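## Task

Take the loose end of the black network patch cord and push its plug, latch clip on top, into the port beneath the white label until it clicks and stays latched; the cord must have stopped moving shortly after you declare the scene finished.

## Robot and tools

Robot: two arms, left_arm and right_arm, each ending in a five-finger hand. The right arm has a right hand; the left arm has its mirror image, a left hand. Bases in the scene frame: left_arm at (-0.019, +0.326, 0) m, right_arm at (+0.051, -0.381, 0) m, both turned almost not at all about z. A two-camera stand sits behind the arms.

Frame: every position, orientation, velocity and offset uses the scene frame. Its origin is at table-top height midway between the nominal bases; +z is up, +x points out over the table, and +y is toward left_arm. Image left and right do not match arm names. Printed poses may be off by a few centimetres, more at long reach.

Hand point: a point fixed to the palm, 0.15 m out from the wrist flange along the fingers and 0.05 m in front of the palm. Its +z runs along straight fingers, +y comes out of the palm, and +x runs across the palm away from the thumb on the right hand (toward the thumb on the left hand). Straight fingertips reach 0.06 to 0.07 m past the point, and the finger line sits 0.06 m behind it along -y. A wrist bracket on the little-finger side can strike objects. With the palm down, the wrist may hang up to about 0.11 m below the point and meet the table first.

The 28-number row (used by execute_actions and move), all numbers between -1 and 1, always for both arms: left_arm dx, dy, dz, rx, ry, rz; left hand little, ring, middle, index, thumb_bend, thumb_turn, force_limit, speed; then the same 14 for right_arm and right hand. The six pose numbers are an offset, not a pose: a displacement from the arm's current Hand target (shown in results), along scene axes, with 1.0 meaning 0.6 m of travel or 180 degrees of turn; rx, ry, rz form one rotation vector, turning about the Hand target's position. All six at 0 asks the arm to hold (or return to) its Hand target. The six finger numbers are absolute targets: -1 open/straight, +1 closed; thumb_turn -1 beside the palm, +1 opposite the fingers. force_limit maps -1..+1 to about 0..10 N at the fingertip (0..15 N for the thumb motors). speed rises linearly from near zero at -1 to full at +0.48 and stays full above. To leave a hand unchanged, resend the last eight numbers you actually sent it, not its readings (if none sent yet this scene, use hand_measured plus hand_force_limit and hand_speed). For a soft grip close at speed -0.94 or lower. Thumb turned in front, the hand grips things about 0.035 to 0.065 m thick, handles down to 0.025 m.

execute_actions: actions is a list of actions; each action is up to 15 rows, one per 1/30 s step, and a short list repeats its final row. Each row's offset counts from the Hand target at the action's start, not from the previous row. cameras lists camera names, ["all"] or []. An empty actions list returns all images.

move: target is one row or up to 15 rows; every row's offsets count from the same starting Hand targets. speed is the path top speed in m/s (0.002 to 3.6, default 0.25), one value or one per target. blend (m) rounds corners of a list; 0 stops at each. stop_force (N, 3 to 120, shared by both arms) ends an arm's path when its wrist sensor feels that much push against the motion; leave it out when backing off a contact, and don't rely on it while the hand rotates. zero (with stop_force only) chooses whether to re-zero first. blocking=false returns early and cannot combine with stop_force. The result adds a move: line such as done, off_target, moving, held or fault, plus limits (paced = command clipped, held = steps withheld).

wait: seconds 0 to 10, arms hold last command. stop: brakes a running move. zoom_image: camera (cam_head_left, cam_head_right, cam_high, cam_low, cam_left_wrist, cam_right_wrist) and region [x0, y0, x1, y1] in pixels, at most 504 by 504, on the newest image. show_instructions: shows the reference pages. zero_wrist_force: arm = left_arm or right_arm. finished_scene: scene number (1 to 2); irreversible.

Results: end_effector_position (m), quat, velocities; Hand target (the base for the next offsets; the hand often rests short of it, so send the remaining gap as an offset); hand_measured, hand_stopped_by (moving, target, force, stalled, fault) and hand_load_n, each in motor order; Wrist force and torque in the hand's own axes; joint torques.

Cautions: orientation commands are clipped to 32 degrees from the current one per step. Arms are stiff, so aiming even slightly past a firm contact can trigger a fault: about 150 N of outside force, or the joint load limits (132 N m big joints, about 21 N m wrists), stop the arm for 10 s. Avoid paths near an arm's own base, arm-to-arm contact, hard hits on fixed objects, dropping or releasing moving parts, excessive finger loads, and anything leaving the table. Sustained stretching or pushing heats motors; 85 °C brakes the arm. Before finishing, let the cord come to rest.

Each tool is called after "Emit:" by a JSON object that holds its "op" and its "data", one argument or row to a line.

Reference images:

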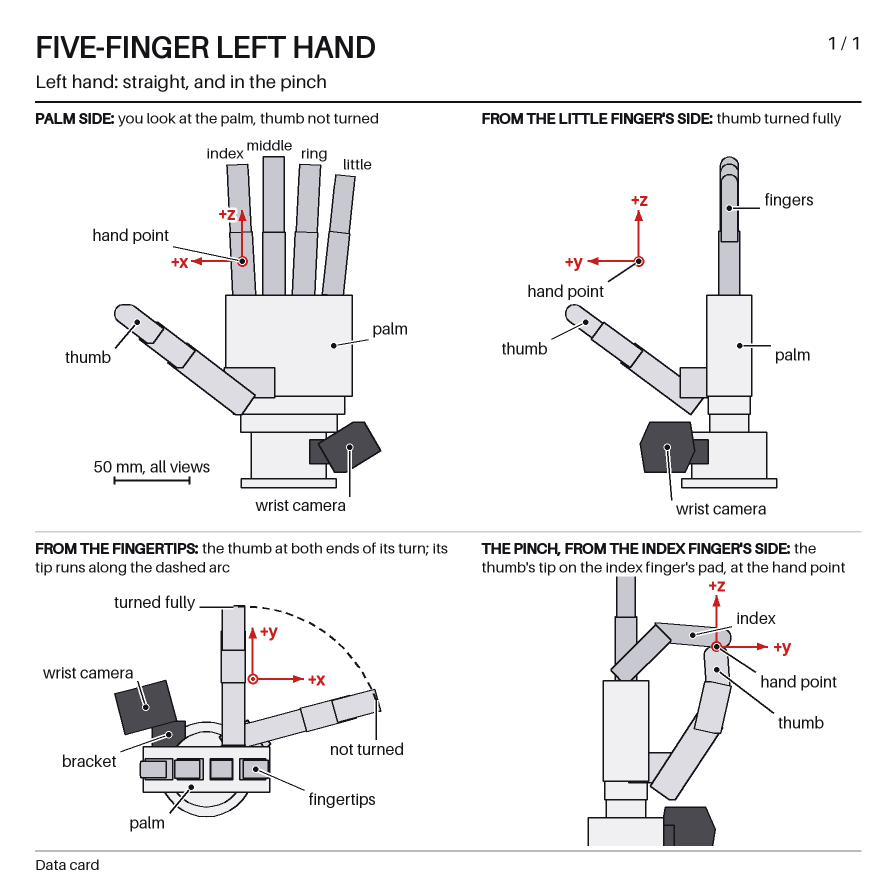

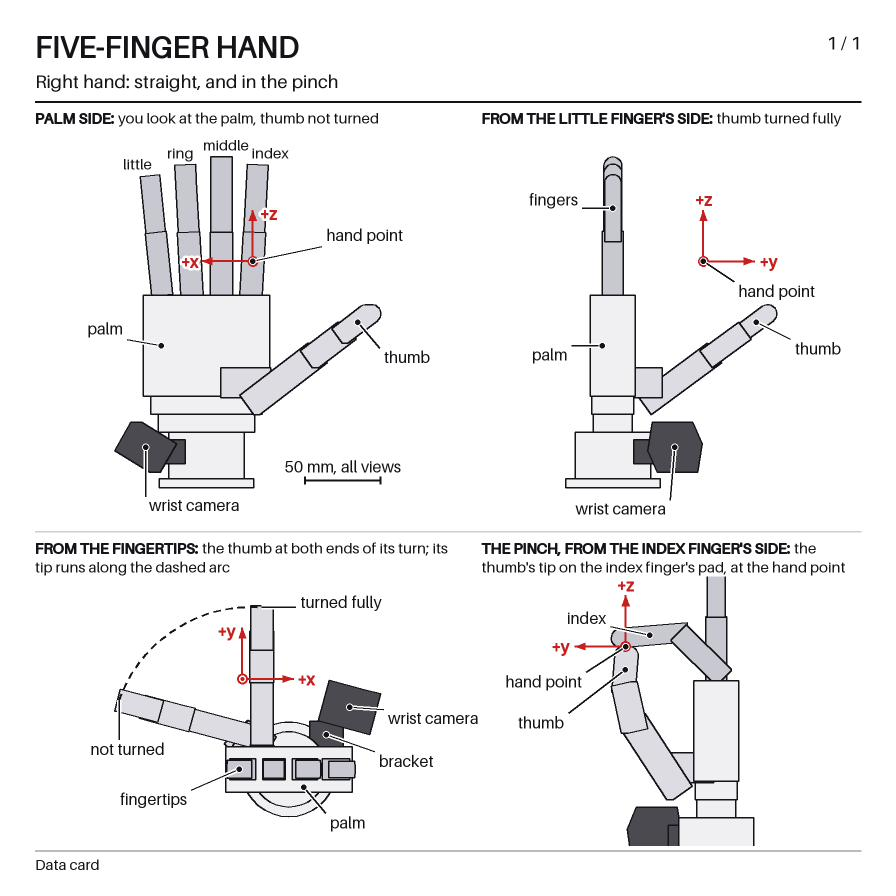

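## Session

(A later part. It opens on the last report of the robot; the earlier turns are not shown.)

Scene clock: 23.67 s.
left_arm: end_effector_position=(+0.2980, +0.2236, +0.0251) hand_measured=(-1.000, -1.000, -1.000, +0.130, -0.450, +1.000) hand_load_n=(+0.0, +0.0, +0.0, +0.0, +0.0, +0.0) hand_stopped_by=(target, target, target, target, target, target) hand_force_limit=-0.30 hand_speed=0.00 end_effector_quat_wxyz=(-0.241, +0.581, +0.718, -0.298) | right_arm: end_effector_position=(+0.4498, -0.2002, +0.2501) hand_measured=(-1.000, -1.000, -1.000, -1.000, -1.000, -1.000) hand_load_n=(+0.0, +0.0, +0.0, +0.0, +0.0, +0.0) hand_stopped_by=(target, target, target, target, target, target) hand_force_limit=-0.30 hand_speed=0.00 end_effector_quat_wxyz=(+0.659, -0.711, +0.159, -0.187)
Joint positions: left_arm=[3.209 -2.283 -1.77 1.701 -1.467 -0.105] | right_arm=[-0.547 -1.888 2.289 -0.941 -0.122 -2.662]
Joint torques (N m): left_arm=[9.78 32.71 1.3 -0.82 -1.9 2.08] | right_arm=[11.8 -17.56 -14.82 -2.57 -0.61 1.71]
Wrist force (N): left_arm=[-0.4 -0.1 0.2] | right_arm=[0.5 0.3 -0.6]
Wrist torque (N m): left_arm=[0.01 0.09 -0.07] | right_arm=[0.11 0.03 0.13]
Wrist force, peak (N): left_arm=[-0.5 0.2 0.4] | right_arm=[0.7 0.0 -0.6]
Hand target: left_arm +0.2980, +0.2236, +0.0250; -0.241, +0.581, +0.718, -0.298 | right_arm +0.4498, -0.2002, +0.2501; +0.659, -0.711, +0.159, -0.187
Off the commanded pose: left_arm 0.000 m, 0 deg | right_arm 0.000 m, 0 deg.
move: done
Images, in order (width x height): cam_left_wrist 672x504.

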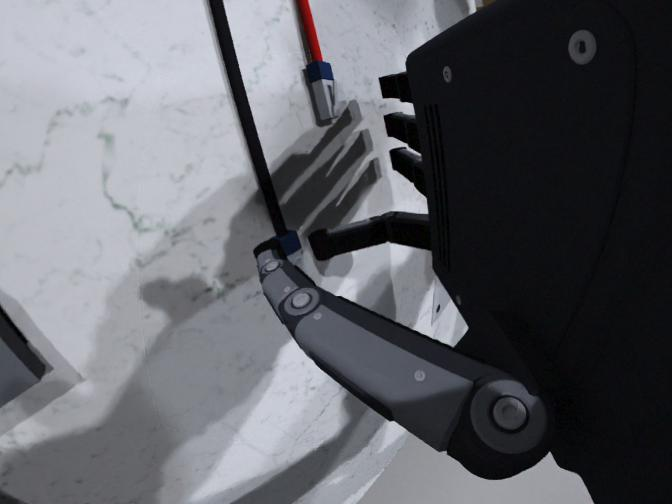

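Emit:
{"op": "move", "data": {
  "target": [
    [0.002,-0.0017,-0.015,0,0,0,-1,-1,-1,0.13,-0.45,1,-0.3,0,0,0,0,0,0,0,-1,-1,-1,-1,-1,-1,-0.3,0]
  ],
  "speed": 0.03,
  "cameras": ["cam_left_wrist"]
}}

Emit:
{"op": "zoom_image", "data": {
  "camera": "cam_left_wrist",
  "region": [245, 205, 345, 305]
}}

Scene clock: 24.70 s.
left_arm: end_effector_position=(+0.2991, +0.2226, +0.0161) hand_measured=(-1.000, -1.000, -1.000, +0.130, -0.450, +1.000) hand_load_n=(+0.0, +0.0, +0.0, -4.0, +0.0, +0.0) hand_stopped_by=(target, target, target, target, target, target) hand_force_limit=-0.30 hand_speed=0.00 end_effector_quat_wxyz=(-0.241, +0.581, +0.718, -0.298) end_effector_velocity=(+0.000, +0.000, -0.003) end_effector_angular_velocity=(+0.000, +0.001, +0.000) | right_arm: end_effector_position=(+0.4498, -0.2002, +0.2501) hand_measured=(-1.000, -1.000, -1.000, -1.000, -1.000, -1.000) hand_load_n=(-0.5, +0.0, +0.0, +0.0, +0.0, -0.5) hand_stopped_by=(target, target, target, target, target, target) hand_force_limit=-0.30 hand_speed=0.00 end_effector_quat_wxyz=(+0.659, -0.711, +0.159, -0.187)
Joint positions: left_arm=[3.206 -2.302 -1.766 1.716 -1.465 -0.107] | right_arm=[-0.547 -1.888 2.289 -0.941 -0.122 -2.662]
Joint velocities: left_arm=[-0.001 -0.006 0.001 0.003 0 -0.001] | right_arm=[within noise]
Joint torques (N m): left_arm=[-9.2 30.4 17.06 1.41 1.63 -1.55] | right_arm=[12.73 -17.86 -14.74 -2.74 -0.72 1.2]
Wrist force (N): left_arm=[-0.6 -11.0 -6.1] | right_arm=[0.5 0.1 -0.5]
Wrist torque (N m): left_arm=[0.17 0.06 0.14] | right_arm=[0.08 0.03 0.13]
Wrist force, peak (N): left_arm=[-0.6 -11.7 -7.0] | right_arm=[0.5 0.4 -0.8]
Hand target: left_arm +0.2992, +0.2226, +0.0160; -0.241, +0.581, +0.718, -0.298 | right_arm +0.4498, -0.2002, +0.2501; +0.659, -0.711, +0.159, -0.187
Off the commanded pose: left_arm 0.000 m, 0 deg | right_arm 0.000 m, 0 deg.
move: done
Images, in order (width x height): cam_left_wrist 672x504.

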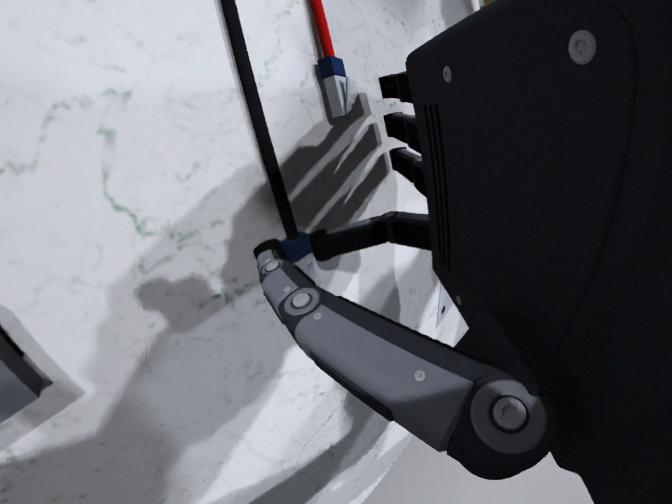

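Scaled by 5.040 from the camera's 672x504 image, which has a finer 960x720 frame.

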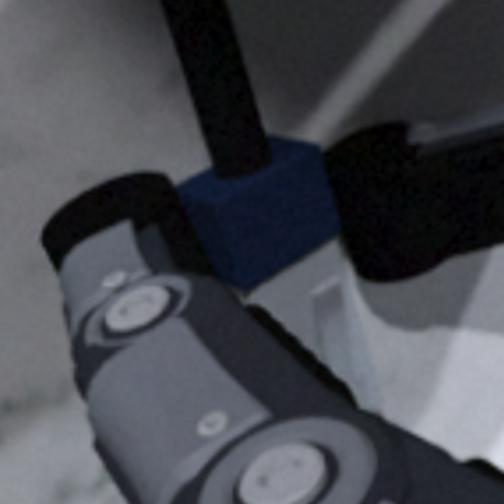

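Emit:
{"op": "move", "data": {
  "target": [
    [0.001,-0.001,0.006,0,0,0,-1,-1,-1,0.21,-0.40,1,-0.3,0,0,0,0,0,0,0,-1,-1,-1,-1,-1,-1,-0.3,0],
    [0.0023,-0.0017,-0.0025,0,0,0,-1,-1,-1,0.21,-0.40,1,-0.3,0,0,0,0,0,0,0,-1,-1,-1,-1,-1,-1,-0.3,0]
  ],
  "speed": 0.02,
  "cameras": ["cam_left_wrist"]
}}

Emit:
{"op": "zoom_image", "data": {
  "camera": "cam_left_wrist",
  "region": [245, 205, 345, 305]
}}

Scene clock: 26.20 s.
left_arm: end_effector_position=(+0.3005, +0.2216, +0.0146) hand_measured=(-1.000, -1.000, -1.000, +0.210, -0.400, +1.000) hand_load_n=(+0.0, +0.0, -0.5, +0.0, +0.5, -0.5) hand_stopped_by=(target, target, target, target, target, target) hand_force_limit=-0.30 hand_speed=0.00 end_effector_quat_wxyz=(-0.241, +0.581, +0.718, -0.298) | right_arm: end_effector_position=(+0.4498, -0.2002, +0.2501) hand_measured=(-1.000, -1.000, -1.000, -1.000, -1.000, -1.000) hand_load_n=(+0.0, +0.0, +0.0, -0.5, +0.0, -0.5) hand_stopped_by=(target, target, target, target, target, target) hand_force_limit=-0.30 hand_speed=0.00 end_effector_quat_wxyz=(+0.659, -0.711, +0.159, -0.187)
Joint positions: left_arm=[3.204 -2.307 -1.761 1.717 -1.463 -0.108] | right_arm=[-0.547 -1.888 2.289 -0.941 -0.122 -2.662]
Joint torques (N m): left_arm=[-11.07 30.77 13.83 0.07 1.96 -1.73] | right_arm=[11.9 -17.64 -14.35 -2.63 -0.69 1.46]
Wrist force (N): left_arm=[-0.6 -4.0 -9.8] | right_arm=[0.5 0.1 -0.2]
Wrist torque (N m): left_arm=[-0.13 0.00 0.15] | right_arm=[0.08 0.02 0.13]
Wrist force, peak (N): left_arm=[-0.5 -11.6 -7.7] | right_arm=[0.7 -0.1 -0.8]
Hand target: left_arm +0.3005, +0.2216, +0.0145; -0.241, +0.581, +0.718, -0.298 | right_arm +0.4498, -0.2002, +0.2501; +0.659, -0.711, +0.159, -0.187
Off the commanded pose: left_arm 0.000 m, 0 deg | right_arm 0.000 m, 0 deg.
move: done
Images, in order (width x height): cam_left_wrist 672x504.

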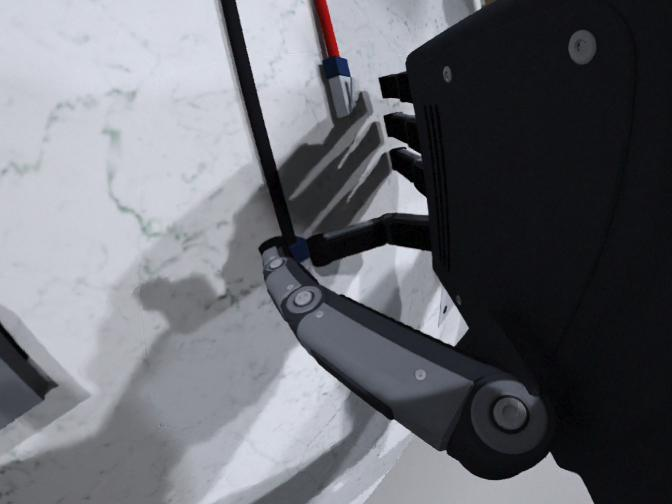

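Scaled by 5.040 from the camera's 672x504 image, which has a finer 960x720 frame.

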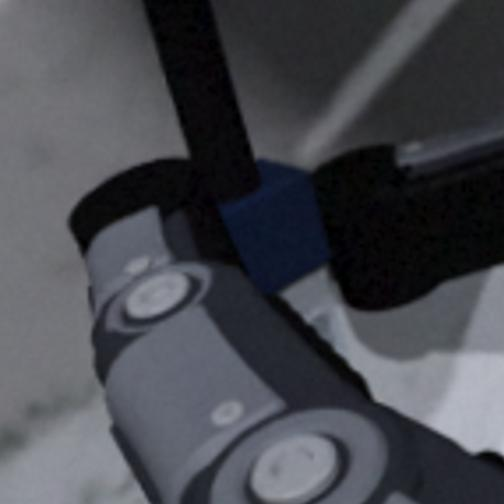

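Emit:
{"op": "move", "data": {
  "target": [
    [0,0,0.002,0,0,0,-1,-1,-1,0.21,-0.40,1,-0.3,0,0,0,0,0,0,0,-1,-1,-1,-1,-1,-1,-0.3,0]
  ],
  "speed": 0.02
}}

Scene clock: 27.03 s.
left_arm: end_effector_position=(+0.3005, +0.2216, +0.0156) hand_measured=(-1.000, -1.000, -1.000, +0.210, -0.400, +1.000) hand_load_n=(+0.0, +0.0, +0.0, +0.0, +0.5, +0.0) hand_stopped_by=(target, target, target, target, target, target) hand_force_limit=-0.30 hand_speed=0.00 end_effector_quat_wxyz=(-0.241, +0.581, +0.718, -0.298) | right_arm: end_effector_position=(+0.4498, -0.2002, +0.2501) hand_measured=(-1.000, -1.000, -1.000, -1.000, -1.000, -1.000) hand_load_n=(+0.0, +0.0, +0.0, +0.0, +0.0, +0.0) hand_stopped_by=(target, target, target, target, target, target) hand_force_limit=-0.30 hand_speed=0.00 end_effector_quat_wxyz=(+0.659, -0.711, +0.159, -0.187)
Joint positions: left_arm=[3.204 -2.306 -1.761 1.715 -1.463 -0.108] | right_arm=[-0.547 -1.888 2.289 -0.941 -0.122 -2.662]
Joint torques (N m): left_arm=[-11.01 50.74 14.7 -5.13 2 -1.68] | right_arm=[11.94 -18.26 -13.96 -2.71 -0.62 1.56]
Wrist force (N): left_arm=[-0.6 0.0 -0.4] | right_arm=[0.5 -0.2 -0.6]
Wrist torque (N m): left_arm=[0.03 0.11 0.11] | right_arm=[0.04 0.04 0.12]
Wrist force, peak (N): left_arm=[-0.5 -4.1 -10.2] | right_arm=[0.9 0.4 -0.8]
Hand target: left_arm +0.3005, +0.2216, +0.0157; -0.241, +0.581, +0.718, -0.298 | right_arm +0.4498, -0.2002, +0.2501; +0.659, -0.711, +0.159, -0.187
Off the commanded pose: left_arm 0.000 m, 0 deg | right_arm 0.000 m, 0 deg.
move: done

Emit:
{"op": "move", "data": {
  "target": [0,0,-0.0005,0,0,0,-1,-1,-1,0.6,-0.40,1,-0.3,-0.85,0,0,0,0,0,0,-1,-1,-1,-1,-1,-1,-0.3,0],
  "speed": 0.02
}}

Emit:
{"op": "wait", "data": {
  "seconds": 0.5,
  "cameras": ["cam_left_wrist"]
}}

Emit:
{"op": "zoom_image", "data": {
  "camera": "cam_left_wrist",
  "region": [245, 205, 345, 305]
}}

Scene clock: 27.80 s.
left_arm: end_effector_position=(+0.3005, +0.2216, +0.0154) hand_measured=(-1.000, -1.000, -1.000, +0.250, -0.402, +1.000) hand_load_n=(+0.0, +0.0, +0.0, +5.5, +4.0, -1.0) hand_stopped_by=(target, target, target, force, target, target) hand_force_limit=-0.30 hand_speed=-0.85 end_effector_quat_wxyz=(-0.241, +0.581, +0.718, -0.298) | right_arm: end_effector_position=(+0.4498, -0.2002, +0.2501) hand_measured=(-1.000, -1.000, -1.000, -1.000, -1.000, -1.000) hand_load_n=(+0.0, +0.0, +0.0, +0.0, +0.5, +0.0) hand_stopped_by=(target, target, target, target, target, target) hand_force_limit=-0.30 hand_speed=0.00 end_effector_quat_wxyz=(+0.659, -0.711, +0.159, -0.187)
Joint positions: left_arm=[3.204 -2.306 -1.761 1.715 -1.463 -0.108] | right_arm=[-0.547 -1.888 2.289 -0.941 -0.122 -2.662]
Joint torques (N m): left_arm=[-11.1 31.45 14.66 0 1.88 -1.75] | right_arm=[11.67 -18.69 -15.31 -2.62 -0.42 1.52]
Wrist force (N): left_arm=[0.2 -3.6 -1.8] | right_arm=[0.6 0.2 -0.5]
Wrist torque (N m): left_arm=[0.00 0.06 0.13] | right_arm=[0.12 0.02 0.13]
Wrist force, peak (N): left_arm=[0.0 -3.7 -2.0] | right_arm=[1.0 0.2 -0.7]
Hand target: left_arm +0.3005, +0.2216, +0.0154; -0.241, +0.581, +0.718, -0.298 | right_arm +0.4498, -0.2002, +0.2501; +0.659, -0.711, +0.159, -0.187
Off the commanded pose: left_arm 0.000 m, 0 deg | right_arm 0.000 m, 0 deg.
move: done

Scene clock: 28.30 s.
left_arm: end_effector_position=(+0.3005, +0.2216, +0.0154) hand_measured=(-1.000, -1.000, -1.000, +0.250, -0.402, +1.000) hand_load_n=(+0.0, +0.0, +0.0, +5.5, +4.0, -1.0) hand_stopped_by=(target, target, target, force, target, target) hand_force_limit=-0.30 hand_speed=-0.85 end_effector_quat_wxyz=(-0.241, +0.581, +0.718, -0.298) | right_arm: end_effector_position=(+0.4498, -0.2002, +0.2501) hand_measured=(-1.000, -1.000, -1.000, -1.000, -1.000, -1.000) hand_load_n=(+0.0, +0.0, +0.0, +0.0, +0.0, +0.0) hand_stopped_by=(target, target, target, target, target, target) hand_force_limit=-0.30 hand_speed=0.00 end_effector_quat_wxyz=(+0.659, -0.711, +0.159, -0.187)
Joint positions: left_arm=[3.204 -2.306 -1.761 1.715 -1.463 -0.108] | right_arm=[-0.547 -1.888 2.289 -0.941 -0.122 -2.662]
Joint torques (N m): left_arm=[-7.68 32.82 13.91 -0.07 1.85 -1.79] | right_arm=[12.17 -18.52 -13.6 -2.71 -0.71 1.38]
Wrist force (N): left_arm=[0.2 -4.1 -2.7] | right_arm=[0.4 0.1 -0.5]
Wrist torque (N m): left_arm=[0.00 0.05 0.14] | right_arm=[0.10 0.05 0.12]
Wrist force, peak (N): left_arm=[0.0 -4.2 -2.6] | right_arm=[0.8 0.3 -0.5]
Hand target: left_arm +0.3005, +0.2216, +0.0154; -0.241, +0.581, +0.718, -0.298 | right_arm +0.4498, -0.2002, +0.2501; +0.659, -0.711, +0.159, -0.187
Off the commanded pose: left_arm 0.000 m, 0 deg | right_arm 0.000 m, 0 deg.
wait: 0.50 s; at rest by 0.17 s
Images, in order (width x height): cam_left_wrist 672x504.

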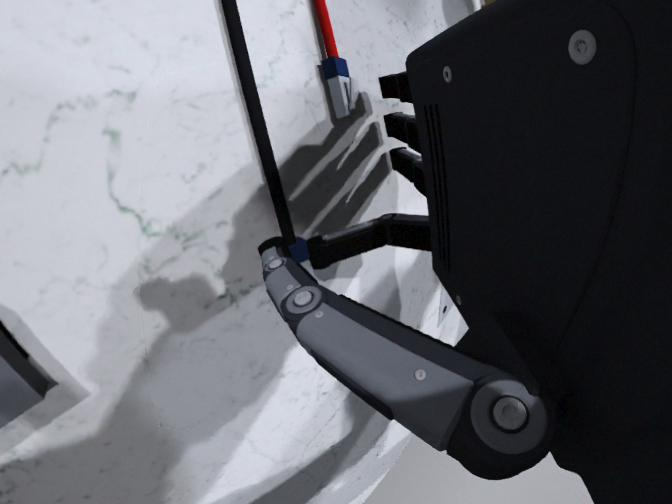

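Scaled by 5.040 from the camera's 672x504 image, which has a finer 960x720 frame.

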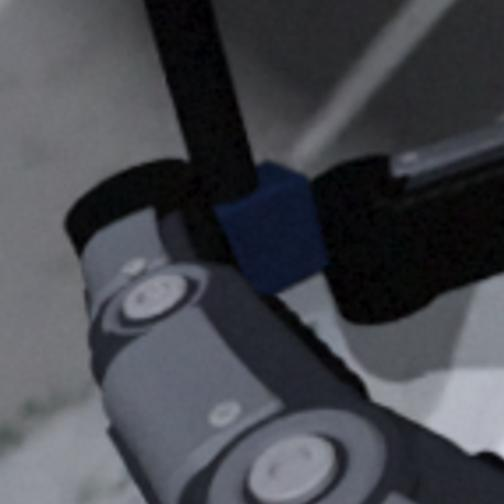

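Emit:
{"op": "execute_actions", "data": {
  "actions": [
    [[0,0,0,0,0,0,-1,-1,-1,0.7,-0.40,1,0.7,-0.85,0,0,0,0,0,0,-1,-1,-1,-1,-1,-1,-0.3,0]],
    [[0,0,0,0,0,0,-1,-1,-1,0.7,-0.40,1,0.7,-0.85,0,0,0,0,0,0,-1,-1,-1,-1,-1,-1,-0.3,0]]
  ]
}}

Emit:
{"op": "move", "data": {
  "target": [0,0,0.06,0,0,0,-1,-1,-1,0.7,-0.40,1,0.7,-0.85,0,0,0,0,0,0,-1,-1,-1,-1,-1,-1,-0.3,0],
  "speed": 0.03,
  "cameras": ["cam_left_wrist"]
}}

Emit:
{"op": "zoom_image", "data": {
  "camera": "cam_left_wrist",
  "region": [245, 205, 345, 305]
}}

Scene clock: 29.63 s.
left_arm: end_effector_position=(+0.3005, +0.2216, +0.0154) hand_measured=(-1.000, -1.000, -1.000, +0.274, -0.402, +1.000) hand_load_n=(+0.0, -0.5, -0.5, +9.0, +9.0, -2.5) hand_stopped_by=(target, target, target, force, target, target) hand_force_limit=0.70 hand_speed=-0.85 end_effector_quat_wxyz=(-0.241, +0.581, +0.718, -0.298) | right_arm: end_effector_position=(+0.4498, -0.2002, +0.2501) hand_measured=(-1.000, -1.000, -1.000, -1.000, -1.000, -1.000) hand_load_n=(+0.0, +0.0, +0.0, +0.0, +0.0, -0.5) hand_stopped_by=(target, target, target, target, target, target) hand_force_limit=-0.30 hand_speed=0.00 end_effector_quat_wxyz=(+0.659, -0.711, +0.159, -0.187)
Joint positions: left_arm=[3.204 -2.306 -1.761 1.715 -1.463 -0.108] | right_arm=[-0.547 -1.888 2.289 -0.941 -0.122 -2.662]
Joint torques (N m): left_arm=[-5.99 32.5 14.84 -0.13 1.96 -1.65] | right_arm=[12.14 -18.64 -14.97 -2.8 -0.73 1.29]
Wrist force (N): left_arm=[0.3 -5.5 -3.2] | right_arm=[0.6 -0.1 -0.5]
Wrist torque (N m): left_arm=[-0.02 0.05 0.14] | right_arm=[0.07 0.02 0.12]
Wrist force, peak (N): left_arm=[0.4 -5.8 -3.4] | right_arm=[0.7 -0.2 -0.8]
Hand target: left_arm +0.3005, +0.2216, +0.0154; -0.241, +0.581, +0.718, -0.298 | right_arm +0.4498, -0.2002, +0.2501; +0.659, -0.711, +0.159, -0.187
Off the commanded pose: left_arm 0.000 m, 0 deg | right_arm 0.000 m, 0 deg.

Scene clock: 31.27 s.
left_arm: end_effector_position=(+0.3005, +0.2216, +0.0512) hand_measured=(-1.000, -1.000, -1.000, +0.276, -0.400, +1.000) hand_load_n=(+0.0, +0.0, +0.0, +0.0, +0.0, -0.5) hand_stopped_by=(target, target, target, force, target, target) hand_force_limit=0.70 hand_speed=-0.85 end_effector_quat_wxyz=(-0.241, +0.581, +0.718, -0.298) | right_arm: end_effector_position=(+0.4498, -0.2002, +0.2501) hand_measured=(-1.000, -1.000, -1.000, -1.000, -1.000, -1.000) hand_load_n=(-0.5, +0.0, +0.0, +0.0, +0.0, +0.0) hand_stopped_by=(target, target, target, target, target, target) hand_force_limit=-0.30 hand_speed=0.00 end_effector_quat_wxyz=(+0.659, -0.711, +0.159, -0.187)
Joint positions: left_arm=[3.204 -2.239 -1.756 1.644 -1.463 -0.108] | right_arm=[-0.547 -1.888 2.289 -0.941 -0.122 -2.662]
Joint torques (N m): left_arm=[-4.3 51.88 17.29 -4.78 1.92 -1.6] | right_arm=[12.65 -18.83 -14.75 -2.6 -0.75 1.43]
Wrist force (N): left_arm=[-0.3 0.0 0.1] | right_arm=[0.4 0.0 -0.5]
Wrist torque (N m): left_arm=[0.02 0.06 0.12] | right_arm=[0.07 0.05 0.12]
Wrist force, peak (N): left_arm=[0.3 -5.2 -2.4] | right_arm=[0.9 0.1 -0.3]
Hand target: left_arm +0.3005, +0.2216, +0.0514; -0.241, +0.581, +0.718, -0.298 | right_arm +0.4498, -0.2002, +0.2501; +0.659, -0.711, +0.159, -0.187
Off the commanded pose: left_arm 0.000 m, 0 deg | right_arm 0.000 m, 0 deg.
move: done
Images, in order (width x height): cam_left_wrist 672x504.

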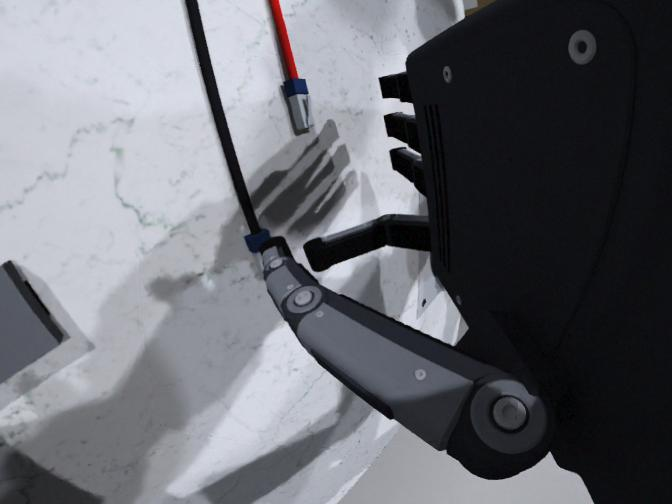

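Scaled by 5.040 from the camera's 672x504 image, which has a finer 960x720 frame.

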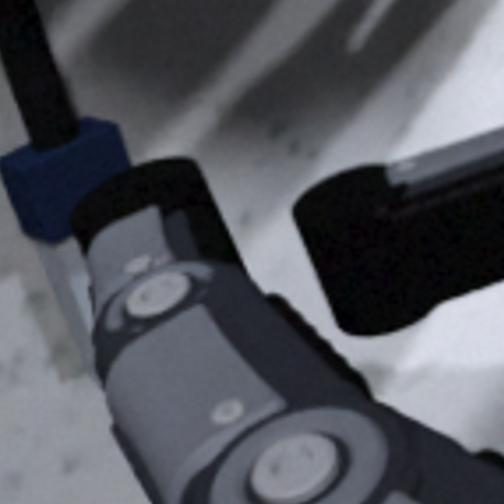

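Emit:
{"op": "move", "data": {
  "target": [0.0128,0.0017,-0.045,0,0,0,-1,-1,-1,0.15,-0.55,1,-0.3,0,0,0,0,0,0,0,-1,-1,-1,-1,-1,-1,-0.3,0],
  "speed": 0.05,
  "cameras": ["cam_left_wrist"]
}}

Emit:
{"op": "zoom_image", "data": {
  "camera": "cam_left_wrist",
  "region": [245, 205, 345, 305]
}}

Scene clock: 33.30 s.
left_arm: end_effector_position=(+0.3082, +0.2226, +0.0245) hand_measured=(-1.000, -1.000, -1.000, +0.150, -0.550, +1.000) hand_load_n=(+0.0, +0.0, +0.0, +0.0, +0.0, +0.0) hand_stopped_by=(target, target, target, target, target, target) hand_force_limit=-0.30 hand_speed=0.00 end_effector_quat_wxyz=(-0.241, +0.581, +0.718, -0.298) | right_arm: end_effector_position=(+0.4498, -0.2002, +0.2501) hand_measured=(-1.000, -1.000, -1.000, -1.000, -1.000, -1.000) hand_load_n=(+0.0, +0.0, +0.0, +0.0, +0.0, -0.5) hand_stopped_by=(target, target, target, target, target, target) hand_force_limit=-0.30 hand_speed=0.00 end_effector_quat_wxyz=(+0.659, -0.711, +0.159, -0.187)
Joint positions: left_arm=[3.205 -2.3 -1.736 1.684 -1.464 -0.107] | right_arm=[-0.547 -1.888 2.289 -0.941 -0.122 -2.662]
Joint torques (N m): left_arm=[9.15 34.93 18.74 -0.74 -1.69 1.85] | right_arm=[12.51 -17.56 -14.04 -2.66 -0.47 1.35]
Wrist force (N): left_arm=[-0.5 0.1 0.2] | right_arm=[0.6 0.1 -0.7]
Wrist torque (N m): left_arm=[0.02 0.11 -0.07] | right_arm=[0.08 0.01 0.13]
Wrist force, peak (N): left_arm=[-0.5 0.1 0.2] | right_arm=[0.8 0.5 -0.5]
Hand target: left_arm +0.3082, +0.2226, +0.0244; -0.241, +0.581, +0.718, -0.298 | right_arm +0.4498, -0.2002, +0.2501; +0.659, -0.711, +0.159, -0.187
Off the commanded pose: left_arm 0.000 m, 0 deg | right_arm 0.000 m, 0 deg.
move: done
Images, in order (width x height): cam_left_wrist 672x504.

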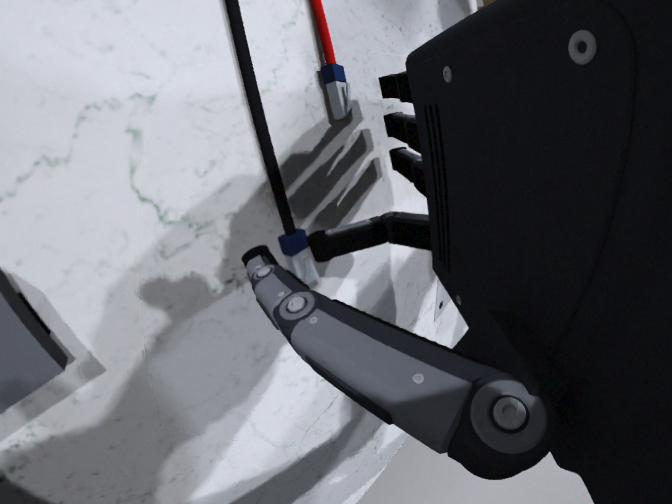

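Scaled by 5.040 from the camera's 672x504 image, which has a finer 960x720 frame.

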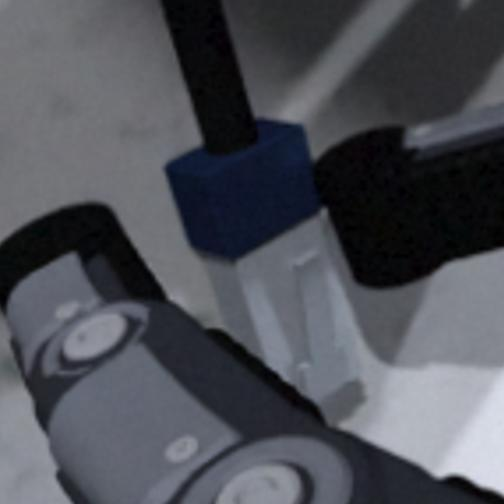

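Emit:
{"op": "move", "data": {
  "target": [-0.0028,-0.0012,-0.0115,0,0,0,-1,-1,-1,0.21,-0.5,1,-0.3,0,0,0,0,0,0,0,-1,-1,-1,-1,-1,-1,-0.3,0],
  "speed": 0.03,
  "cameras": ["cam_left_wrist"]
}}

Emit:
{"op": "zoom_image", "data": {
  "camera": "cam_left_wrist",
  "region": [245, 205, 345, 305]
}}

Scene clock: 34.57 s.
left_arm: end_effector_position=(+0.3066, +0.2219, +0.0176) hand_measured=(-1.000, -1.000, -1.000, +0.212, -0.500, +1.000) hand_load_n=(+0.0, -0.5, +0.0, -19.5, +0.0, +0.0) hand_stopped_by=(target, target, target, target, target, target) hand_force_limit=-0.30 hand_speed=0.00 end_effector_quat_wxyz=(-0.241, +0.581, +0.718, -0.298) | right_arm: end_effector_position=(+0.4498, -0.2002, +0.2501) hand_measured=(-1.000, -1.000, -1.000, -1.000, -1.000, -1.000) hand_load_n=(+0.0, +0.0, +0.0, +0.0, +0.0, +0.0) hand_stopped_by=(target, target, target, target, target, target) hand_force_limit=-0.30 hand_speed=0.00 end_effector_quat_wxyz=(+0.659, -0.711, +0.159, -0.187)
Joint positions: left_arm=[3.204 -2.31 -1.741 1.7 -1.463 -0.108] | right_arm=[-0.547 -1.888 2.289 -0.941 -0.122 -2.662]
Joint torques (N m): left_arm=[-9.3 28.06 0.76 4.03 1.89 -1.53] | right_arm=[11.5 -18.45 -16.2 -2.36 -0.56 1.5]
Wrist force (N): left_arm=[0.0 -16.8 -15.0] | right_arm=[0.6 0.4 -0.7]
Wrist torque (N m): left_arm=[0.02 0.03 0.17] | right_arm=[0.14 0.02 0.13]
Wrist force, peak (N): left_arm=[0.0 -16.8 -15.0] | right_arm=[0.7 0.2 -0.9]
Hand target: left_arm +0.3065, +0.2219, +0.0175; -0.241, +0.581, +0.718, -0.298 | right_arm +0.4498, -0.2002, +0.2501; +0.659, -0.711, +0.159, -0.187
Off the commanded pose: left_arm 0.000 m, 0 deg | right_arm 0.000 m, 0 deg.
move: done
Images, in order (width x height): cam_left_wrist 672x504.

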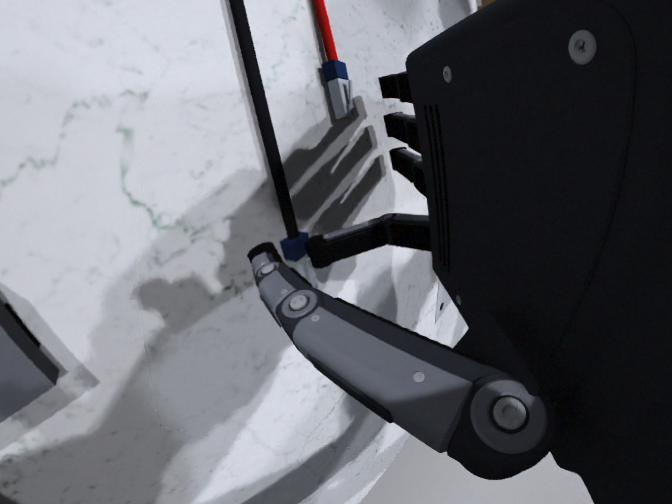

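Scaled by 5.040 from the camera's 672x504 image, which has a finer 960x720 frame.

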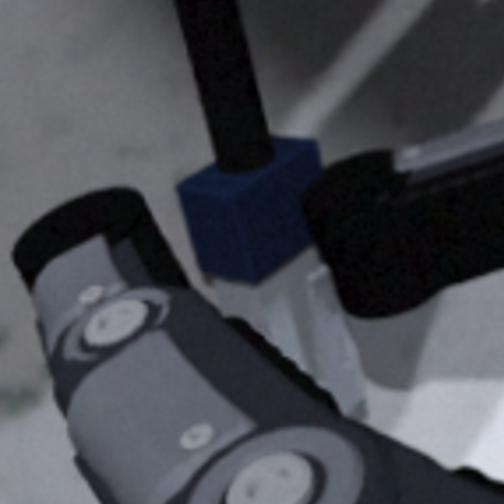

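Emit:
{"op": "move", "data": {
  "target": [
    [0,0,0.012,0,0,0,-1,-1,-1,0.21,-0.5,1,-0.3,0,0,0,0,0,0,0,-1,-1,-1,-1,-1,-1,-0.3,0],
    [-0.0065,-0.0014,0.010,0,0,0,-1,-1,-1,0.21,-0.5,1,-0.3,0,0,0,0,0,0,0,-1,-1,-1,-1,-1,-1,-0.3,0]
  ],
  "speed": 0.04,
  "cameras": ["cam_left_wrist"]
}}

Emit:
{"op": "zoom_image", "data": {
  "camera": "cam_left_wrist",
  "region": [245, 205, 345, 305]
}}

Scene clock: 35.90 s.
left_arm: end_effector_position=(+0.3028, +0.2210, +0.0235) hand_measured=(-1.000, -1.000, -1.000, +0.210, -0.500, +1.000) hand_load_n=(-0.5, +0.0, +0.0, +0.0, +0.5, +0.0) hand_stopped_by=(target, target, target, target, target, target) hand_force_limit=-0.30 hand_speed=0.00 end_effector_quat_wxyz=(-0.241, +0.581, +0.718, -0.298) | right_arm: end_effector_position=(+0.4498, -0.2002, +0.2501) hand_measured=(-1.000, -1.000, -1.000, -1.000, -1.000, -1.000) hand_load_n=(+0.0, +0.0, +0.0, +0.0, +0.0, +0.0) hand_stopped_by=(target, target, target, target, target, target) hand_force_limit=-0.30 hand_speed=0.00 end_effector_quat_wxyz=(+0.659, -0.711, +0.159, -0.187)
Joint positions: left_arm=[3.202 -2.294 -1.753 1.695 -1.462 -0.109] | right_arm=[-0.547 -1.888 2.289 -0.941 -0.122 -2.662]
Joint torques (N m): left_arm=[-12.23 52.87 -0.4 -0.88 1.75 -1.93] | right_arm=[11.83 -17.87 -14.23 -2.5 -0.59 1.46]
Wrist force (N): left_arm=[-0.4 0.0 0.1] | right_arm=[0.6 0.3 -0.4]
Wrist torque (N m): left_arm=[0.03 0.09 0.10] | right_arm=[0.10 0.02 0.13]
Wrist force, peak (N): left_arm=[0.1 -18.5 -16.6] | right_arm=[0.6 0.1 -0.9]
Hand target: left_arm +0.3026, +0.2210, +0.0235; -0.241, +0.581, +0.718, -0.298 | right_arm +0.4498, -0.2002, +0.2501; +0.659, -0.711, +0.159, -0.187
Off the commanded pose: left_arm 0.000 m, 0 deg | right_arm 0.000 m, 0 deg.
move: done
Images, in order (width x height): cam_left_wrist 672x504.

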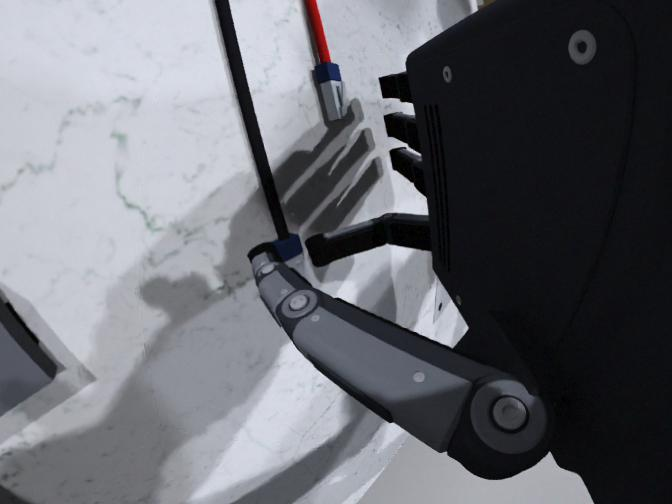

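Scaled by 5.040 from the camera's 672x504 image, which has a finer 960x720 frame.

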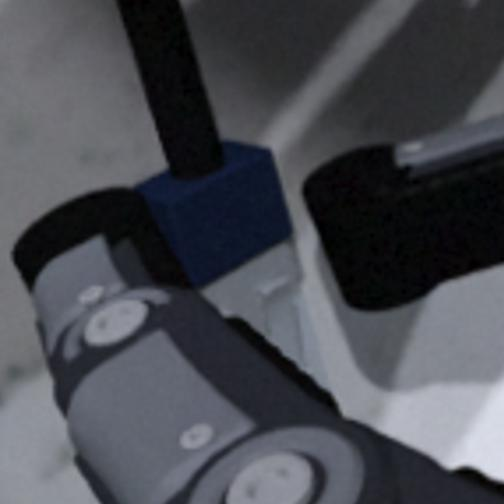

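Emit:
{"op": "move", "data": {
  "target": [-0.0008,-0.001,-0.0153,0,0,0,-1,-1,-1,0.21,-0.5,1,-0.3,0,0,0,0,0,0,0,-1,-1,-1,-1,-1,-1,-0.3,0],
  "speed": 0.01,
  "stop_force": 4,
  "cameras": ["cam_left_wrist"]
}}

Emit:
{"op": "zoom_image", "data": {
  "camera": "cam_left_wrist",
  "region": [245, 205, 345, 305]
}}

Scene clock: 38.23 s.
left_arm: end_effector_position=(+0.3022, +0.2204, +0.0143) hand_measured=(-1.000, -1.000, -1.000, +0.210, -0.500, +1.000) hand_load_n=(+0.0, -0.5, +0.0, +0.0, +0.0, +0.0) hand_stopped_by=(target, target, target, target, target, target) hand_force_limit=-0.30 hand_speed=0.00 end_effector_quat_wxyz=(-0.241, +0.581, +0.718, -0.298) | right_arm: end_effector_position=(+0.4498, -0.2002, +0.2501) hand_measured=(-1.000, -1.000, -1.000, -1.000, -1.000, -1.000) hand_load_n=(+0.0, +0.0, +0.0, +0.0, +0.0, +0.0) hand_stopped_by=(target, target, target, target, target, target) hand_force_limit=-0.30 hand_speed=0.00 end_effector_quat_wxyz=(+0.659, -0.711, +0.159, -0.187)
Joint positions: left_arm=[3.201 -2.311 -1.754 1.714 -1.461 -0.11] | right_arm=[-0.547 -1.888 2.289 -0.941 -0.122 -2.662]
Joint torques (N m): left_arm=[-11.13 33.01 -0.08 -1.07 1.99 -1.9] | right_arm=[13.1 -17.71 -15.1 -2.47 -0.5 1.69]
Wrist force (N): left_arm=[-0.5 0.1 0.0] | right_arm=[0.3 0.2 -0.1]
Wrist torque (N m): left_arm=[0.04 0.11 0.11] | right_arm=[0.07 0.05 0.11]
Wrist force, peak (N): left_arm=[-0.3 -3.2 -1.2] | right_arm=[0.7 -0.1 -0.9]
Hand target: left_arm +0.3022, +0.2204, +0.0143; -0.241, +0.581, +0.718, -0.298 | right_arm +0.4498, -0.2002, +0.2501; +0.659, -0.711, +0.159, -0.187
Off the commanded pose: left_arm 0.000 m, 0 deg | right_arm 0.000 m, 0 deg.
move: done
Images, in order (width x height): cam_left_wrist 672x504.

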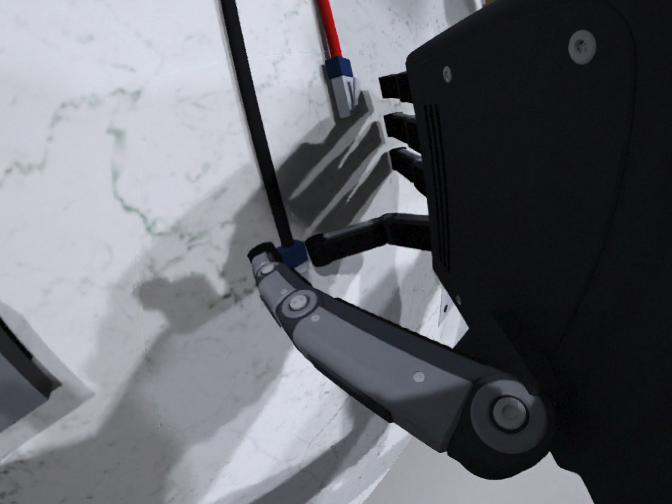

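Scaled by 5.040 from the camera's 672x504 image, which has a finer 960x720 frame.

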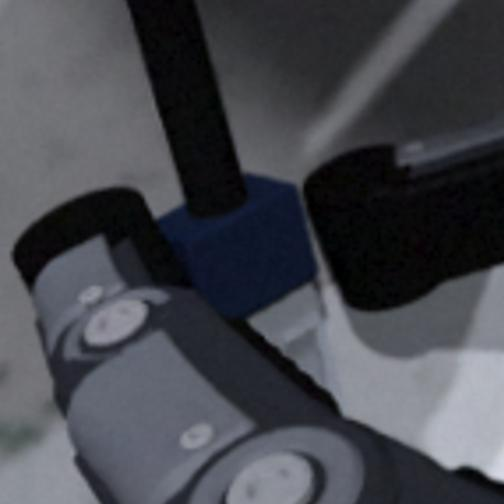

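Emit:
{"op": "move", "data": {
  "target": [0,0,-0.003,0,0,0,-1,-1,-1,0.21,-0.5,1,-0.3,0,0,0,0,0,0,0,-1,-1,-1,-1,-1,-1,-0.3,0],
  "speed": 0.006,
  "stop_force": 3
}}

Scene clock: 46.90 s.
left_arm: end_effector_position=(+0.3021, +0.2204, +0.0138) hand_measured=(-1.000, -1.000, -1.000, +0.210, -0.500, +1.000) hand_load_n=(+0.0, -0.5, +0.0, -1.5, +0.0, +0.0) hand_stopped_by=(target, target, target, target, target, target) hand_force_limit=-0.30 hand_speed=0.00 end_effector_quat_wxyz=(-0.241, +0.581, +0.718, -0.298) | right_arm: end_effector_position=(+0.4498, -0.2002, +0.2501) hand_measured=(-1.000, -1.000, -1.000, -1.000, -1.000, -1.000) hand_load_n=(+0.0, +0.0, +0.0, +0.0, +0.0, +0.0) hand_stopped_by=(target, target, target, target, target, target) hand_force_limit=-0.30 hand_speed=0.00 end_effector_quat_wxyz=(+0.659, -0.711, +0.159, -0.187)
Joint positions: left_arm=[3.201 -2.312 -1.754 1.715 -1.461 -0.11] | right_arm=[-0.547 -1.888 2.289 -0.941 -0.122 -2.662]
Joint torques (N m): left_arm=[-8.26 52.39 4.13 -3.56 2.05 -1.83] | right_arm=[11.68 -17.96 -14.44 -2.5 -0.32 1.47]
Wrist force (N): left_arm=[-0.3 -3.8 -1.7] | right_arm=[0.3 0.1 -0.6]
Wrist torque (N m): left_arm=[0.05 0.08 0.13] | right_arm=[0.09 0.06 0.12]
Wrist force, peak (N): left_arm=[-0.2 -5.3 -3.5] | right_arm=[0.8 0.3 -0.9]
Hand target: left_arm +0.3022, +0.2204, +0.0138; -0.241, +0.581, +0.718, -0.298 (not the last commanded pose) | right_arm +0.4498, -0.2002, +0.2501; +0.659, -0.711, +0.159, -0.187
Off the commanded pose: left_arm 0.001 m, 0 deg | right_arm 0.000 m, 0 deg.
move: contact (left_arm)

Emit:
{"op": "execute_actions", "data": {
  "actions": [
    [[0,0,0.0003,0,0,0,-1,-1,-1,0.21,-0.40,1,-0.3,-0.85,0,0,0,0,0,0,-1,-1,-1,-1,-1,-1,-0.3,0]],
    [[0,0,0,0,0,0,-1,-1,-1,0.6,-0.40,1,-0.3,-0.85,0,0,0,0,0,0,-1,-1,-1,-1,-1,-1,-0.3,0]],
    [[0,0,0,0,0,0,-1,-1,-1,0.6,-0.40,1,-0.3,-0.85,0,0,0,0,0,0,-1,-1,-1,-1,-1,-1,-0.3,0]]
  ],
  "cameras": ["cam_left_wrist"]
}}

Emit:
{"op": "zoom_image", "data": {
  "camera": "cam_left_wrist",
  "region": [245, 205, 345, 305]
}}

Scene clock: 48.73 s.
left_arm: end_effector_position=(+0.3021, +0.2204, +0.0140) hand_measured=(-1.000, -1.000, -1.000, +0.222, -0.402, +1.000) hand_load_n=(+0.0, +0.0, +0.0, +4.5, +3.5, -0.5) hand_stopped_by=(target, target, target, force, target, target) hand_force_limit=-0.30 hand_speed=-0.85 end_effector_quat_wxyz=(-0.241, +0.581, +0.718, -0.298) | right_arm: end_effector_position=(+0.4498, -0.2002, +0.2501) hand_measured=(-1.000, -1.000, -1.000, -1.000, -1.000, -1.000) hand_load_n=(+0.0, +0.0, +0.0, +0.0, +0.0, +0.0) hand_stopped_by=(target, target, target, target, target, target) hand_force_limit=-0.30 hand_speed=0.00 end_effector_quat_wxyz=(+0.659, -0.711, +0.159, -0.187)
Joint positions: left_arm=[3.201 -2.311 -1.754 1.715 -1.461 -0.11] | right_arm=[-0.547 -1.888 2.289 -0.941 -0.122 -2.662]
Joint torques (N m): left_arm=[-8.74 54.31 11.45 -4.47 1.94 -1.76] | right_arm=[12.03 -17.84 -15.25 -2.59 -0.34 1.22]
Wrist force (N): left_arm=[-0.4 0.3 0.2] | right_arm=[0.2 0.3 -0.6]
Wrist torque (N m): left_arm=[0.06 0.08 0.11] | right_arm=[0.11 0.07 0.12]
Wrist force, peak (N): left_arm=[-0.2 -4.4 -2.7] | right_arm=[0.8 0.3 -0.9]
Hand target: left_arm +0.3022, +0.2204, +0.0140; -0.241, +0.581, +0.718, -0.298 | right_arm +0.4498, -0.2002, +0.2501; +0.659, -0.711, +0.159, -0.187
Off the commanded pose: left_arm 0.000 m, 0 deg | right_arm 0.000 m, 0 deg.
Images, in order (width x height): cam_left_wrist 672x504.

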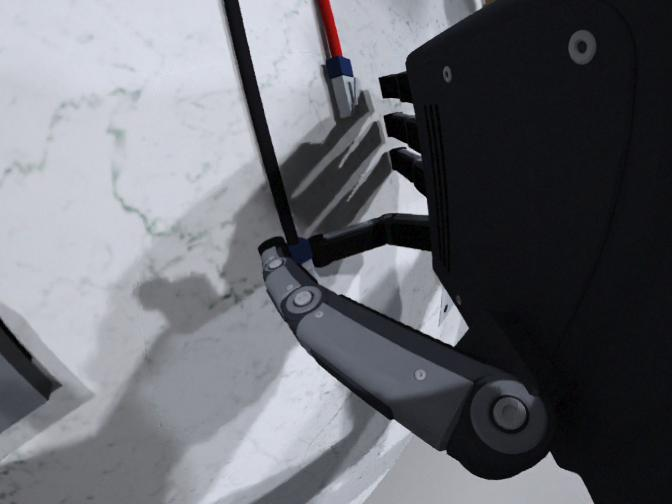

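Scaled by 5.040 from the camera's 672x504 image, which has a finer 960x720 frame.

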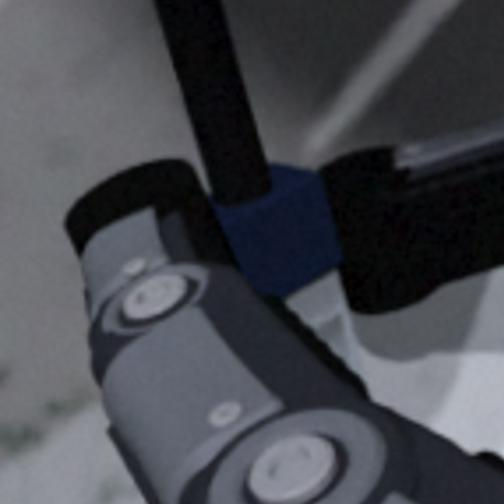

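Emit:
{"op": "execute_actions", "data": {
  "actions": [
    [[0,0,0,0,0,0,-1,-1,-1,0.7,-0.40,1,0.7,-0.85,0,0,0,0,0,0,-1,-1,-1,-1,-1,-1,-0.3,0]],
    [[0,0,0,0,0,0,-1,-1,-1,0.7,-0.40,1,0.7,-0.85,0,0,0,0,0,0,-1,-1,-1,-1,-1,-1,-0.3,0]]
  ]
}}

Emit:
{"op": "move", "data": {
  "target": [0,0,0.04,0,0,0,-1,-1,-1,0.7,-0.40,1,0.7,-0.85,0,0,0,0,0,0,-1,-1,-1,-1,-1,-1,-0.3,0],
  "speed": 0.02,
  "cameras": ["cam_left_wrist"]
}}

Emit:
{"op": "zoom_image", "data": {
  "camera": "cam_left_wrist",
  "region": [245, 205, 345, 305]
}}

Scene clock: 50.10 s.
left_arm: end_effector_position=(+0.3021, +0.2204, +0.0140) hand_measured=(-1.000, -1.000, -1.000, +0.246, -0.402, +1.000) hand_load_n=(+0.0, +0.0, +0.0, +9.5, +9.0, -2.5) hand_stopped_by=(target, target, target, force, target, target) hand_force_limit=0.70 hand_speed=-0.85 end_effector_quat_wxyz=(-0.241, +0.581, +0.718, -0.298) | right_arm: end_effector_position=(+0.4498, -0.2002, +0.2501) hand_measured=(-1.000, -1.000, -1.000, -1.000, -1.000, -1.000) hand_load_n=(+0.0, +0.0, -0.5, -0.5, +0.0, +0.0) hand_stopped_by=(target, target, target, target, target, target) hand_force_limit=-0.30 hand_speed=0.00 end_effector_quat_wxyz=(+0.659, -0.711, +0.159, -0.187)
Joint positions: left_arm=[3.201 -2.311 -1.754 1.715 -1.461 -0.11] | right_arm=[-0.547 -1.888 2.289 -0.941 -0.122 -2.662]
Joint torques (N m): left_arm=[-8.24 53.15 14.5 -4.56 1.81 -1.76] | right_arm=[11.01 -17.8 -15.76 -2.52 -0.52 1.45]
Wrist force (N): left_arm=[-0.4 0.2 0.1] | right_arm=[0.3 -0.1 -0.6]
Wrist torque (N m): left_arm=[0.06 0.10 0.11] | right_arm=[0.07 0.07 0.11]
Wrist force, peak (N): left_arm=[-0.6 0.3 0.2] | right_arm=[0.7 -0.1 -0.9]
Hand target: left_arm +0.3022, +0.2204, +0.0140; -0.241, +0.581, +0.718, -0.298 | right_arm +0.4498, -0.2002, +0.2501; +0.659, -0.711, +0.159, -0.187
Off the commanded pose: left_arm 0.000 m, 0 deg | right_arm 0.000 m, 0 deg.

Scene clock: 51.67 s.
left_arm: end_effector_position=(+0.3021, +0.2204, +0.0378) hand_measured=(-1.000, -1.000, -1.000, +0.246, -0.402, +1.000) hand_load_n=(+0.0, +0.0, +0.0, +9.5, +9.0, -2.5) hand_stopped_by=(target, target, target, force, target, target) hand_force_limit=0.70 hand_speed=-0.85 end_effector_quat_wxyz=(-0.241, +0.581, +0.718, -0.298) | right_arm: end_effector_position=(+0.4498, -0.2002, +0.2501) hand_measured=(-1.000, -1.000, -1.000, -1.000, -1.000, -1.000) hand_load_n=(+0.0, +0.0, +0.0, -0.5, +0.0, +0.0) hand_stopped_by=(target, target, target, target, target, target) hand_force_limit=-0.30 hand_speed=0.00 end_effector_quat_wxyz=(+0.659, -0.711, +0.159, -0.187)
Joint positions: left_arm=[3.201 -2.267 -1.753 1.668 -1.461 -0.11] | right_arm=[-0.547 -1.888 2.289 -0.941 -0.122 -2.662]
Joint torques (N m): left_arm=[-7.33 53.15 18.38 -4.8 1.96 -1.64] | right_arm=[11.36 -18.45 -14.14 -2.43 -0.4 1.46]
Wrist force (N): left_arm=[-0.3 0.0 0.2] | right_arm=[0.4 0.0 -0.4]
Wrist torque (N m): left_arm=[0.01 0.07 0.12] | right_arm=[0.06 0.05 0.12]
Wrist force, peak (N): left_arm=[-0.6 0.3 0.3] | right_arm=[0.6 0.4 -0.8]
Hand target: left_arm +0.3022, +0.2204, +0.0380; -0.241, +0.581, +0.718, -0.298 | right_arm +0.4498, -0.2002, +0.2501; +0.659, -0.711, +0.159, -0.187
Off the commanded pose: left_arm 0.000 m, 0 deg | right_arm 0.000 m, 0 deg.
move: done
Images, in order (width x height): cam_left_wrist 672x504.

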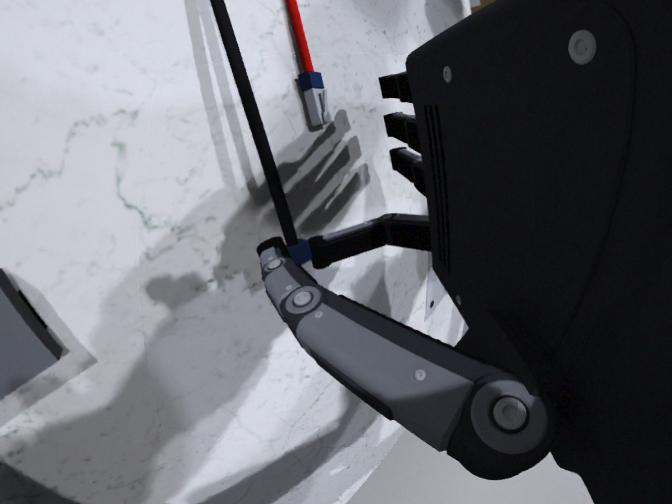

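Scaled by 5.040 from the camera's 672x504 image, which has a finer 960x720 frame.

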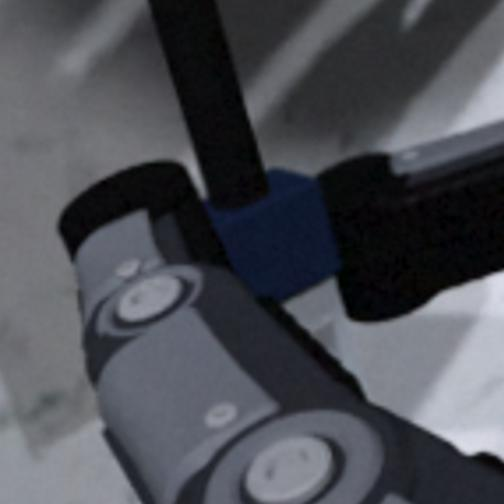

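Emit:
{"op": "execute_actions", "data": {
  "actions": [
    [[0,0,0,0,0,0,-1,-1,0.12,0.7,-0.40,1,-0.3,-0.3,0,0,0,0,0,0,-1,-1,-1,-1,-1,-1,-0.3,0]],
    [[0,0,0,0,0,0,-1,-1,0.12,0.7,-0.40,1,-0.3,-0.3,0,0,0,0,0,0,-1,-1,-1,-1,-1,-1,-0.3,0]],
    [[0,0,0,0,0,0,-1,-1,0.12,0.7,-0.40,1,-0.3,-0.3,0,0,0,0,0,0,-1,-1,-1,-1,-1,-1,-0.3,0]],
    [[0,0,0,0,0,0,-1,-1,0.7,0.7,-0.40,1,-0.3,-0.85,0,0,0,0,0,0,-1,-1,-1,-1,-1,-1,-0.3,0]],
    [[0,0,0,0,0,0,-1,-1,0.7,0.7,-0.40,1,-0.3,-0.85,0,0,0,0,0,0,-1,-1,-1,-1,-1,-1,-0.3,0]],
    [[0,0,0,0,0,0,-1,-1,0.7,0.7,-0.40,1,-0.3,-0.85,0,0,0,0,0,0,-1,-1,-1,-1,-1,-1,-0.3,0]]
  ],
  "cameras": ["cam_left_wrist"]
}}

Emit:
{"op": "zoom_image", "data": {
  "camera": "cam_left_wrist",
  "region": [245, 205, 345, 305]
}}

Scene clock: 55.07 s.
left_arm: end_effector_position=(+0.3022, +0.2204, +0.0380) hand_measured=(-1.000, -1.000, +0.214, +0.246, -0.404, +1.000) hand_load_n=(+0.0, +0.0, +3.5, +8.0, +11.5, +3.5) hand_stopped_by=(target, target, force, force, target, target) hand_force_limit=-0.30 hand_speed=-0.85 end_effector_quat_wxyz=(-0.241, +0.581, +0.718, -0.298) | right_arm: end_effector_position=(+0.4498, -0.2002, +0.2501) hand_measured=(-1.000, -1.000, -1.000, -1.000, -1.000, -1.000) hand_load_n=(+0.0, +0.0, +0.0, +0.0, +0.0, +0.0) hand_stopped_by=(target, target, target, target, target, target) hand_force_limit=-0.30 hand_speed=0.00 end_effector_quat_wxyz=(+0.659, -0.711, +0.159, -0.187)
Joint positions: left_arm=[3.201 -2.266 -1.753 1.668 -1.461 -0.11] | right_arm=[-0.547 -1.888 2.289 -0.941 -0.122 -2.662]
Joint torques (N m): left_arm=[-3.68 51.95 13.28 -1.11 1.84 -0.91] | right_arm=[13.28 -18.54 -14.41 -2.42 -0.19 1.39]
Wrist force (N): left_arm=[-0.3 0.1 0.1] | right_arm=[0.3 -0.1 -0.7]
Wrist torque (N m): left_arm=[0.04 0.07 0.12] | right_arm=[0.08 0.07 0.11]
Wrist force, peak (N): left_arm=[-0.5 0.2 0.4] | right_arm=[0.7 0.4 -0.8]
Hand target: left_arm +0.3022, +0.2204, +0.0380; -0.241, +0.581, +0.718, -0.298 | right_arm +0.4498, -0.2002, +0.2501; +0.659, -0.711, +0.159, -0.187
Off the commanded pose: left_arm 0.000 m, 0 deg | right_arm 0.000 m, 0 deg.
Images, in order (width x height): cam_left_wrist 672x504.

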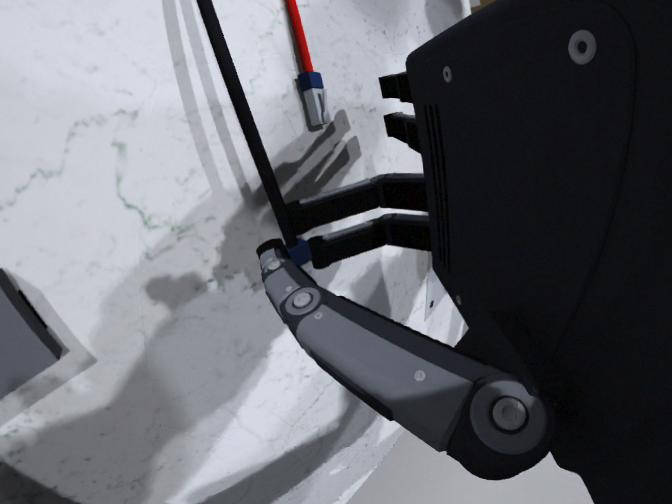

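Scaled by 5.040 from the camera's 672x504 image, which has a finer 960x720 frame.

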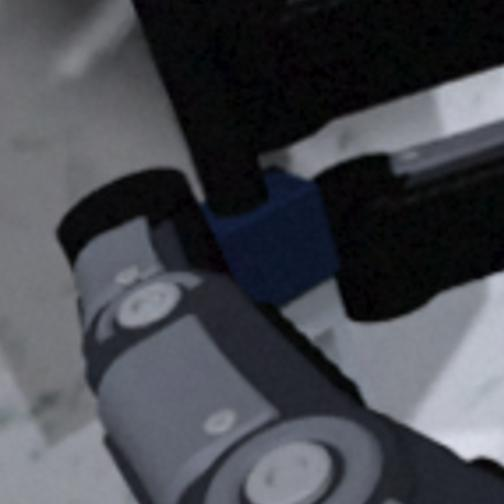

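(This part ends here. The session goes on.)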